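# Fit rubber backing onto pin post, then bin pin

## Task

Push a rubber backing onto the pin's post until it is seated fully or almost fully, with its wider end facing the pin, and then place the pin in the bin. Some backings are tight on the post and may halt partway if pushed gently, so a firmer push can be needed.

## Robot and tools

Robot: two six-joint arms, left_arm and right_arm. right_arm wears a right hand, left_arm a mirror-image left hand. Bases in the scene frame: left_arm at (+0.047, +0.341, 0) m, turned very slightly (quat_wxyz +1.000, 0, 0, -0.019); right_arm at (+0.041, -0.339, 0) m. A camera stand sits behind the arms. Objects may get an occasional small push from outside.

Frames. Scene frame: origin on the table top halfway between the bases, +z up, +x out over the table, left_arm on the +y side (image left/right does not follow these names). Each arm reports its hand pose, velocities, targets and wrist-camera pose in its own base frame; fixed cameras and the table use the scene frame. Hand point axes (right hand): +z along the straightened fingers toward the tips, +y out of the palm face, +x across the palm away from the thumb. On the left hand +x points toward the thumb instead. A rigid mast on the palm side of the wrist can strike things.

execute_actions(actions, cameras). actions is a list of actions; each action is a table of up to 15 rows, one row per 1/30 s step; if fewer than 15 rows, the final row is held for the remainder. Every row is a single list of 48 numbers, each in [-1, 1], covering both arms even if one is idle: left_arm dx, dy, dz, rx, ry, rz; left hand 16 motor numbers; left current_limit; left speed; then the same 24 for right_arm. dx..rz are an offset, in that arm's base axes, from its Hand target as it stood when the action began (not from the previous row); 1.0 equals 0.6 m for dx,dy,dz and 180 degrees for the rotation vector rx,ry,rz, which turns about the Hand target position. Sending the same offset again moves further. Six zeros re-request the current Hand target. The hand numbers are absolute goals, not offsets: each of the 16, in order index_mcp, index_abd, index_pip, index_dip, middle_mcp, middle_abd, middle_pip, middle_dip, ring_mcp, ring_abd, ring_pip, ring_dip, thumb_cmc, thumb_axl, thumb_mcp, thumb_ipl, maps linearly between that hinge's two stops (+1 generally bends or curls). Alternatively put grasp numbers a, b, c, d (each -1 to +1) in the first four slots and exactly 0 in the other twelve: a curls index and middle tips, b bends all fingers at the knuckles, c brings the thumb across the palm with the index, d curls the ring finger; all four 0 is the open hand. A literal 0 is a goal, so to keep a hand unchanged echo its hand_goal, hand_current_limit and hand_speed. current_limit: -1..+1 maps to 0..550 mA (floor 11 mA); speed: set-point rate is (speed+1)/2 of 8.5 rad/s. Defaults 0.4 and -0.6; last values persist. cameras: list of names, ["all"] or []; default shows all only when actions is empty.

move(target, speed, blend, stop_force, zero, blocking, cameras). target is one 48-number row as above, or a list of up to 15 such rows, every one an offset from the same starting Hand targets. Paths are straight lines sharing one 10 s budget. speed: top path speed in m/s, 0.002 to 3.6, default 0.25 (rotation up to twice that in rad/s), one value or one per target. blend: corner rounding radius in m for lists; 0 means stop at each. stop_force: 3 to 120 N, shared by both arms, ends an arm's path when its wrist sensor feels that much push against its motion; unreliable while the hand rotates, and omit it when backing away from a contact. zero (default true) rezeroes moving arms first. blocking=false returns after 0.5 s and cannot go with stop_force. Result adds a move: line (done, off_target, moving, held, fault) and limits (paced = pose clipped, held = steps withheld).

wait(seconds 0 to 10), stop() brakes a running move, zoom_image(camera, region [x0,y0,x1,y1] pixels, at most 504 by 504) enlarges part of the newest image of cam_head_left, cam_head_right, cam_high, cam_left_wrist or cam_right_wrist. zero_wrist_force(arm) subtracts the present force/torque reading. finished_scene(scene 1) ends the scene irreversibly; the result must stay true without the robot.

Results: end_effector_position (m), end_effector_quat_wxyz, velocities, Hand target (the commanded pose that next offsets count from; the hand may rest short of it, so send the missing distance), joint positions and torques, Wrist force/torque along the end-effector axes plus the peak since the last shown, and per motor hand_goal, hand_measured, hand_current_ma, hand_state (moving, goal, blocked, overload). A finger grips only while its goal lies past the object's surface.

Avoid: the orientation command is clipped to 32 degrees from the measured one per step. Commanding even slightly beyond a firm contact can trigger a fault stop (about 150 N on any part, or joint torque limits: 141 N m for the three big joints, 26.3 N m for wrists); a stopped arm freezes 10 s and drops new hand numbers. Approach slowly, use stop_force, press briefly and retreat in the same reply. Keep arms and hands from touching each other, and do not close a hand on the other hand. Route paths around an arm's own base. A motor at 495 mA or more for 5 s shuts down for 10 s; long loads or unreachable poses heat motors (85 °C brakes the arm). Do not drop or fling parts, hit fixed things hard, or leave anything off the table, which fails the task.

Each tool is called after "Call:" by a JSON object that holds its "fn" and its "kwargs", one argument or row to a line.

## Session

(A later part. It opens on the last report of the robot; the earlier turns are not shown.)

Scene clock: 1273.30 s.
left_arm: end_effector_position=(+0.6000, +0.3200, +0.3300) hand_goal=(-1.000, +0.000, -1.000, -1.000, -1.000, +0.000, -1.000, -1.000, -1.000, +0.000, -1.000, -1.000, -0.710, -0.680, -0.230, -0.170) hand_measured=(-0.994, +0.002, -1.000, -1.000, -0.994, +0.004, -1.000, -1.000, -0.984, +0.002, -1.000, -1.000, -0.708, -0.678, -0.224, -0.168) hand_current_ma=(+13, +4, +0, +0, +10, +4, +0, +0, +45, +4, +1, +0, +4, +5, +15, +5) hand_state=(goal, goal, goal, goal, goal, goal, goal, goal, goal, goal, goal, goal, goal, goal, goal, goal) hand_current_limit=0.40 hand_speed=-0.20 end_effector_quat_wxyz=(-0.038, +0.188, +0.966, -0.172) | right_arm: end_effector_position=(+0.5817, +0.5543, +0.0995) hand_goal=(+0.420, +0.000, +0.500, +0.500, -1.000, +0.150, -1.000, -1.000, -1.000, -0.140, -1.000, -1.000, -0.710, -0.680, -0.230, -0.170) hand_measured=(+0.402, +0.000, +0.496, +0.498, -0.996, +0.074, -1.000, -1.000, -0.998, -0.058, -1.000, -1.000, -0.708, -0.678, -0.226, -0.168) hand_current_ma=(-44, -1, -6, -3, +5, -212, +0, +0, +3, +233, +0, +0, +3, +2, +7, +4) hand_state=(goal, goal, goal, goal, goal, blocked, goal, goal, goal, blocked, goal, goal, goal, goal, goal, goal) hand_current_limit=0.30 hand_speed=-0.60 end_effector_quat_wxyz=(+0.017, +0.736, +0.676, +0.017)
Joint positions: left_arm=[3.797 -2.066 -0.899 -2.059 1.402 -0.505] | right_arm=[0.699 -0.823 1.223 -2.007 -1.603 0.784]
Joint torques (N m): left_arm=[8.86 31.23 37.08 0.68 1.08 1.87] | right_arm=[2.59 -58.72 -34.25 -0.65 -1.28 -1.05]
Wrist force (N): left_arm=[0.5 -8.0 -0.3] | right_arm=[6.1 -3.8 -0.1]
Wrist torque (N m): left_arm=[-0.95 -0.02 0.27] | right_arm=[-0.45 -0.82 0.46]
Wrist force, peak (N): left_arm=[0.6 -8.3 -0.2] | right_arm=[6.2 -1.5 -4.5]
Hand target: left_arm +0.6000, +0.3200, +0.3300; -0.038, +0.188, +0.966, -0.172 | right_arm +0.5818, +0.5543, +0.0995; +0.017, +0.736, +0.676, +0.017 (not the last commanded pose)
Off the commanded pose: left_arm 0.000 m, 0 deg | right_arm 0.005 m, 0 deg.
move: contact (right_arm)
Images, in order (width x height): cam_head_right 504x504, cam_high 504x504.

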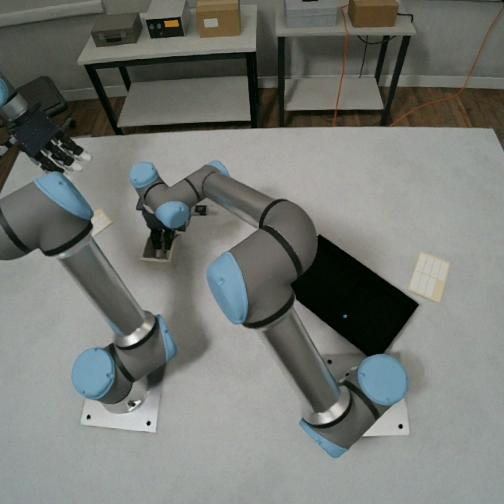

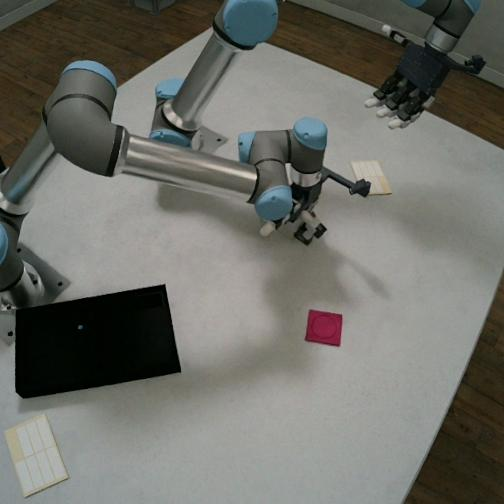

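Call:
{"fn": "move", "kwargs": {
  "target": [0,0,0,0,0,0,-1,0,-1,-1,-1,0,-1,-1,-1,0,-1,-1,-0.71,-0.68,-0.23,-0.17,0.4,-0.2,0,0,0,0,0,0,0.42,0.0,0.5,0.5,-1,0.035,-1,-1,-1,-0.02,-1,-1,-0.71,-0.68,-0.23,-0.17,0.3,-0.95],
  "speed": 0.02,
  "cameras": ["cam_head_right","cam_right_wrist"]
}}

Call:
{"fn": "zoom_image", "kwargs": {
  "camera": "cam_head_right",
  "region": [130, 220, 180, 270]
}}

Call:
{"fn": "zoom_image", "kwargs": {
  "camera": "cam_right_wrist",
  "region": [208, 180, 298, 270]
}}

Scene clock: 1274.37 s.
left_arm: end_effector_position=(+0.6000, +0.3200, +0.3300) hand_goal=(-1.000, +0.000, -1.000, -1.000, -1.000, +0.000, -1.000, -1.000, -1.000, +0.000, -1.000, -1.000, -0.710, -0.680, -0.230, -0.170) hand_measured=(-0.994, +0.002, -1.000, -1.000, -0.994, +0.004, -1.000, -1.000, -0.984, +0.002, -1.000, -1.000, -0.708, -0.678, -0.224, -0.168) hand_current_ma=(+13, +4, +0, +0, +10, +4, +0, +0, +45, +4, +1, +0, +4, +5, +15, +5) hand_state=(goal, goal, goal, goal, goal, goal, goal, goal, goal, goal, goal, goal, goal, goal, goal, goal) hand_current_limit=0.40 hand_speed=-0.20 end_effector_quat_wxyz=(-0.038, +0.188, +0.966, -0.172) | right_arm: end_effector_position=(+0.5818, +0.5543, +0.0995) hand_goal=(+0.420, +0.000, +0.500, +0.500, -1.000, +0.034, -1.000, -1.000, -1.000, -0.020, -1.000, -1.000, -0.710, -0.680, -0.230, -0.170) hand_measured=(+0.402, +0.000, +0.496, +0.498, -0.996, +0.040, -1.000, -1.000, -0.998, -0.026, -1.000, -1.000, -0.708, -0.678, -0.226, -0.168) hand_current_ma=(-44, -1, -6, -3, +5, +7, +0, +0, +3, -8, +0, +0, +3, +2, +7, +4) hand_state=(goal, goal, goal, goal, goal, goal, goal, goal, goal, goal, goal, goal, goal, goal, goal, goal) hand_current_limit=0.30 hand_speed=-0.95 end_effector_quat_wxyz=(+0.017, +0.736, +0.676, +0.017)
Joint positions: left_arm=[3.797 -2.066 -0.899 -2.059 1.402 -0.505] | right_arm=[0.699 -0.823 1.223 -2.007 -1.603 0.784]
Joint torques (N m): left_arm=[8.76 31 36.44 0.78 1.24 1.91] | right_arm=[1.78 -58.27 -34.48 -0.32 -1.2 -0.62]
Wrist force (N): left_arm=[0.6 -7.8 -0.1] | right_arm=[6.1 -3.9 -0.3]
Wrist torque (N m): left_arm=[-0.94 -0.02 0.27] | right_arm=[-0.43 -0.82 0.45]
Wrist force, peak (N): left_arm=[0.7 -8.1 -0.3] | right_arm=[6.1 -3.9 -0.3]
Hand target: left_arm +0.6000, +0.3200, +0.3300; -0.038, +0.188, +0.966, -0.172 | right_arm +0.5818, +0.5543, +0.0995; +0.017, +0.736, +0.676, +0.017
Off the commanded pose: left_arm 0.000 m, 0 deg | right_arm 0.000 m, 0 deg.
move: done
camera_calibration:
cam_right_wrist: T_world_to_cam=[[0.555242, -0.831208, 0.028289, 0.167086], [-0.51513, -0.317001, 0.796336, 0.328881], [-0.652953, -0.456732, -0.604192, 0.810932], [0, 0, 0, 1]] pos_world=[0.606144, 0.613517, 0.223332]
Images, in order (width x height): cam_head_right 504x504, cam_right_wrist 616x616.

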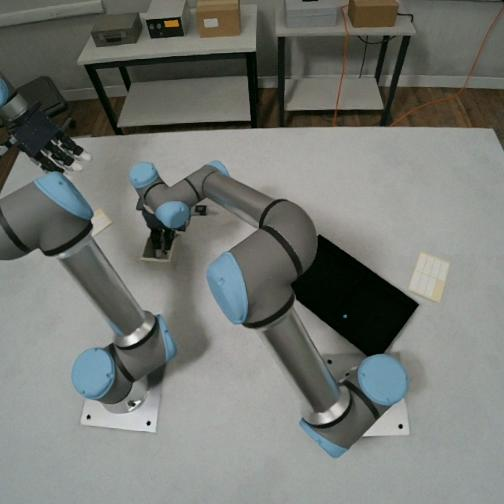

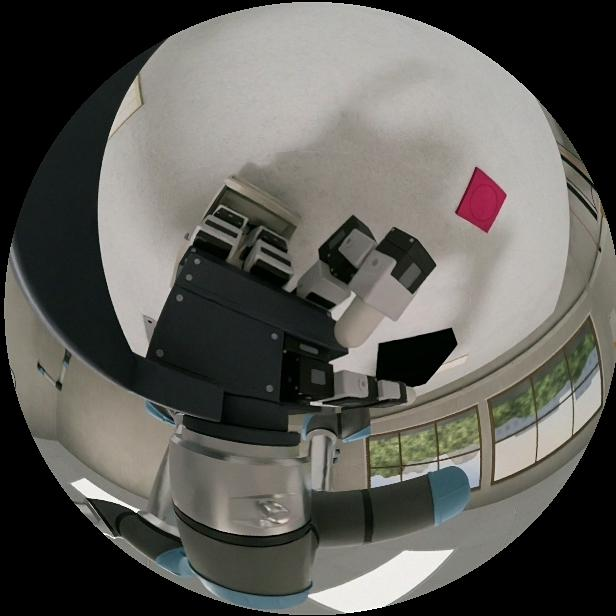

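Scaled by 10.080 from the camera's 504x504 image, which has a finer 720x720 frame.

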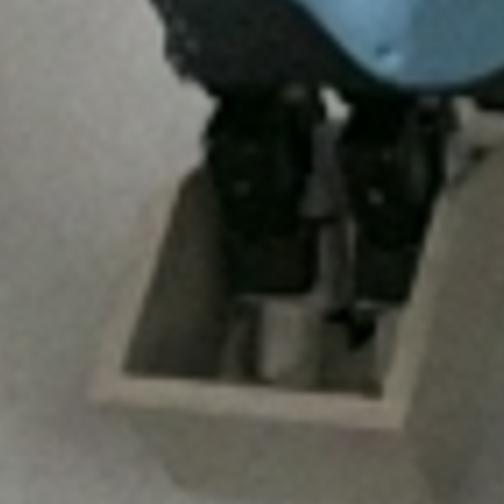

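Scaled by 5.600 from the camera's 616x616 image, which has a finer 880x880 frame.

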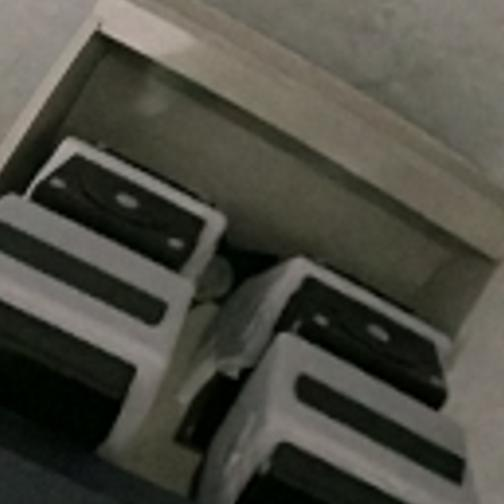

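Call:
{"fn": "move", "kwargs": {
  "target": [
    [0,0,0,0,0,0,-1,0,-1,-1,-1,0,-1,-1,-1,0,-1,-1,-0.71,-0.68,-0.23,-0.17,0.4,-0.2,0,0,0.05,0,0,0,0.42,0.0,0.5,0.5,-1,0.035,-1,-1,-1,-0.02,-1,-1,-0.71,-0.68,-0.23,-0.17,0.3,-0.95],
    [0,0,0,0,0,0,-1,0,-1,-1,-1,0,-1,-1,-1,0,-1,-1,-0.71,-0.68,-0.23,-0.17,0.4,-0.2,0,0,0.3,0,0,0,0.42,0.0,0.5,0.5,-1,0.035,-1,-1,-1,-0.02,-1,-1,-0.71,-0.68,-0.23,-0.17,0.3,-0.95]
  ],
  "speed": [0.04,0.15],
  "blend": [0.01,0],
  "cameras": ["cam_high","cam_head_left","cam_right_wrist"]
}}

Call:
{"fn": "zoom_image", "kwargs": {
  "camera": "cam_high",
  "region": [254, 174, 326, 246]
}}

Call:
{"fn": "zoom_image", "kwargs": {
  "camera": "cam_right_wrist",
  "region": [208, 150, 308, 250]
}}

Scene clock: 1277.07 s.
left_arm: end_effector_position=(+0.6000, +0.3200, +0.3300) hand_goal=(-1.000, +0.000, -1.000, -1.000, -1.000, +0.000, -1.000, -1.000, -1.000, +0.000, -1.000, -1.000, -0.710, -0.680, -0.230, -0.170) hand_measured=(-0.994, +0.002, -1.000, -1.000, -0.994, +0.004, -1.000, -1.000, -0.984, +0.002, -1.000, -1.000, -0.708, -0.678, -0.224, -0.168) hand_current_ma=(+13, +4, +0, +0, +10, +4, +0, +0, +45, +4, +1, +0, +4, +5, +15, +5) hand_state=(goal, goal, goal, goal, goal, goal, goal, goal, goal, goal, goal, goal, goal, goal, goal, goal) hand_current_limit=0.40 hand_speed=-0.20 end_effector_quat_wxyz=(-0.038, +0.188, +0.966, -0.172) | right_arm: end_effector_position=(+0.5817, +0.5543, +0.2795) hand_goal=(+0.420, +0.000, +0.500, +0.500, -1.000, +0.034, -1.000, -1.000, -1.000, -0.020, -1.000, -1.000, -0.710, -0.680, -0.230, -0.170) hand_measured=(+0.402, +0.000, +0.496, +0.498, -0.996, +0.036, -1.000, -1.000, -0.998, -0.022, -1.000, -1.000, -0.708, -0.678, -0.226, -0.168) hand_current_ma=(-44, -1, -6, -3, +5, +3, +0, +0, +3, -3, +0, +0, +3, +2, +7, +4) hand_state=(goal, goal, goal, goal, goal, goal, goal, goal, goal, goal, goal, goal, goal, goal, goal, goal) hand_current_limit=0.30 hand_speed=-0.95 end_effector_quat_wxyz=(+0.017, +0.736, +0.676, +0.017)
Joint positions: left_arm=[3.797 -2.066 -0.899 -2.059 1.402 -0.505] | right_arm=[0.699 -0.919 0.916 -1.604 -1.603 0.784]
Joint torques (N m): left_arm=[8.67 30.8 37.55 0.78 1.15 1.66] | right_arm=[0.08 -42.23 -36.95 -0.29 0.62 1.5]
Wrist force (N): left_arm=[0.7 -7.9 0.0] | right_arm=[5.9 -3.6 0.0]
Wrist torque (N m): left_arm=[-0.96 -0.03 0.29] | right_arm=[-0.42 -0.81 0.40]
Wrist force, peak (N): left_arm=[0.6 -8.2 -0.4] | right_arm=[6.1 -4.0 0.1]
Hand target: left_arm +0.6000, +0.3200, +0.3300; -0.038, +0.188, +0.966, -0.172 | right_arm +0.5818, +0.5543, +0.2795; +0.017, +0.736, +0.676, +0.017
Off the commanded pose: left_arm 0.000 m, 0 deg | right_arm 0.000 m, 0 deg.
move: done
camera_calibration:
cam_right_wrist: T_world_to_cam=[[0.555276, -0.831184, 0.0283219, 0.161862], [-0.515216, -0.31706, 0.796257, 0.185629], [-0.652856, -0.456734, -0.604295, 0.919626], [0, 0, 0, 1]] pos_world=[0.606144, 0.613417, 0.403332]
Images, in order (width x height): cam_head_left 504x504, cam_high 504x504, cam_right_wrist 616x616.

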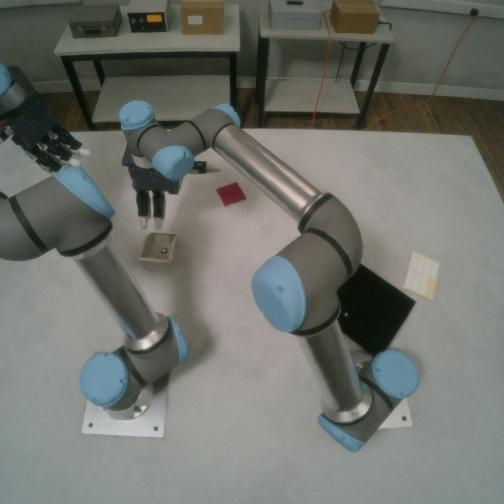

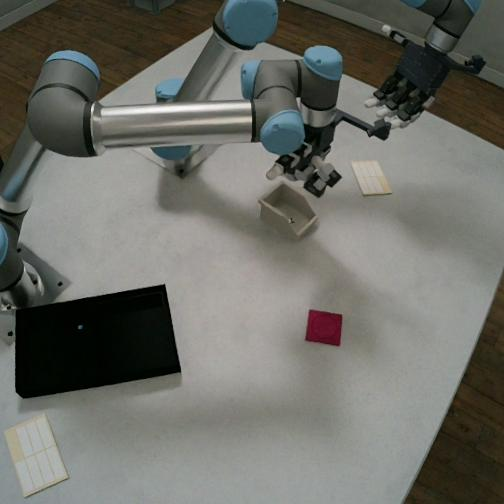

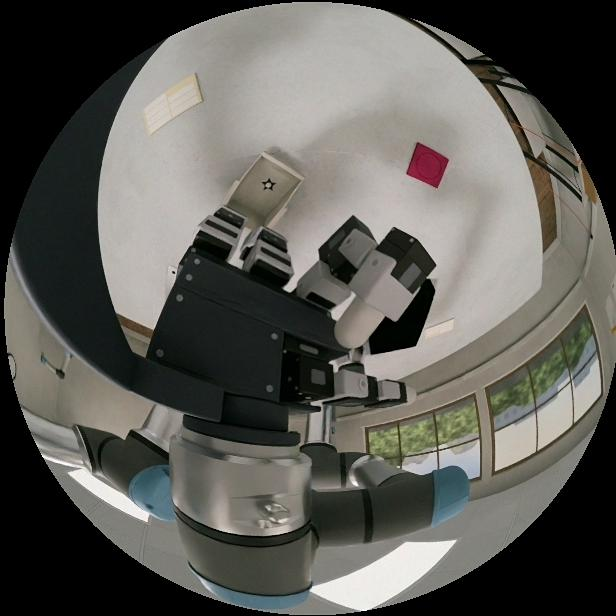

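Scaled by 7.000 from the camera's 504x504 image, which has a finer 720x720 frame.

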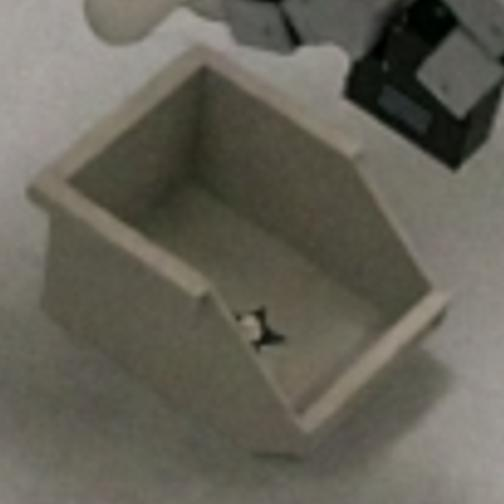

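Scaled by 5.040 from the camera's 616x616 image, which has a finer 880x880 frame.

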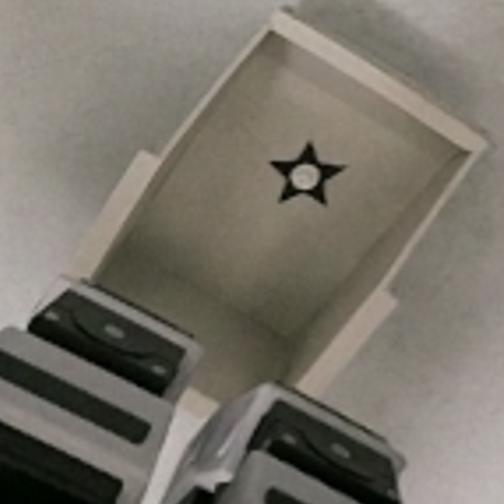

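Call:
{"fn": "finished_scene", "kwargs": {

}}

The scene is finished: the task was done.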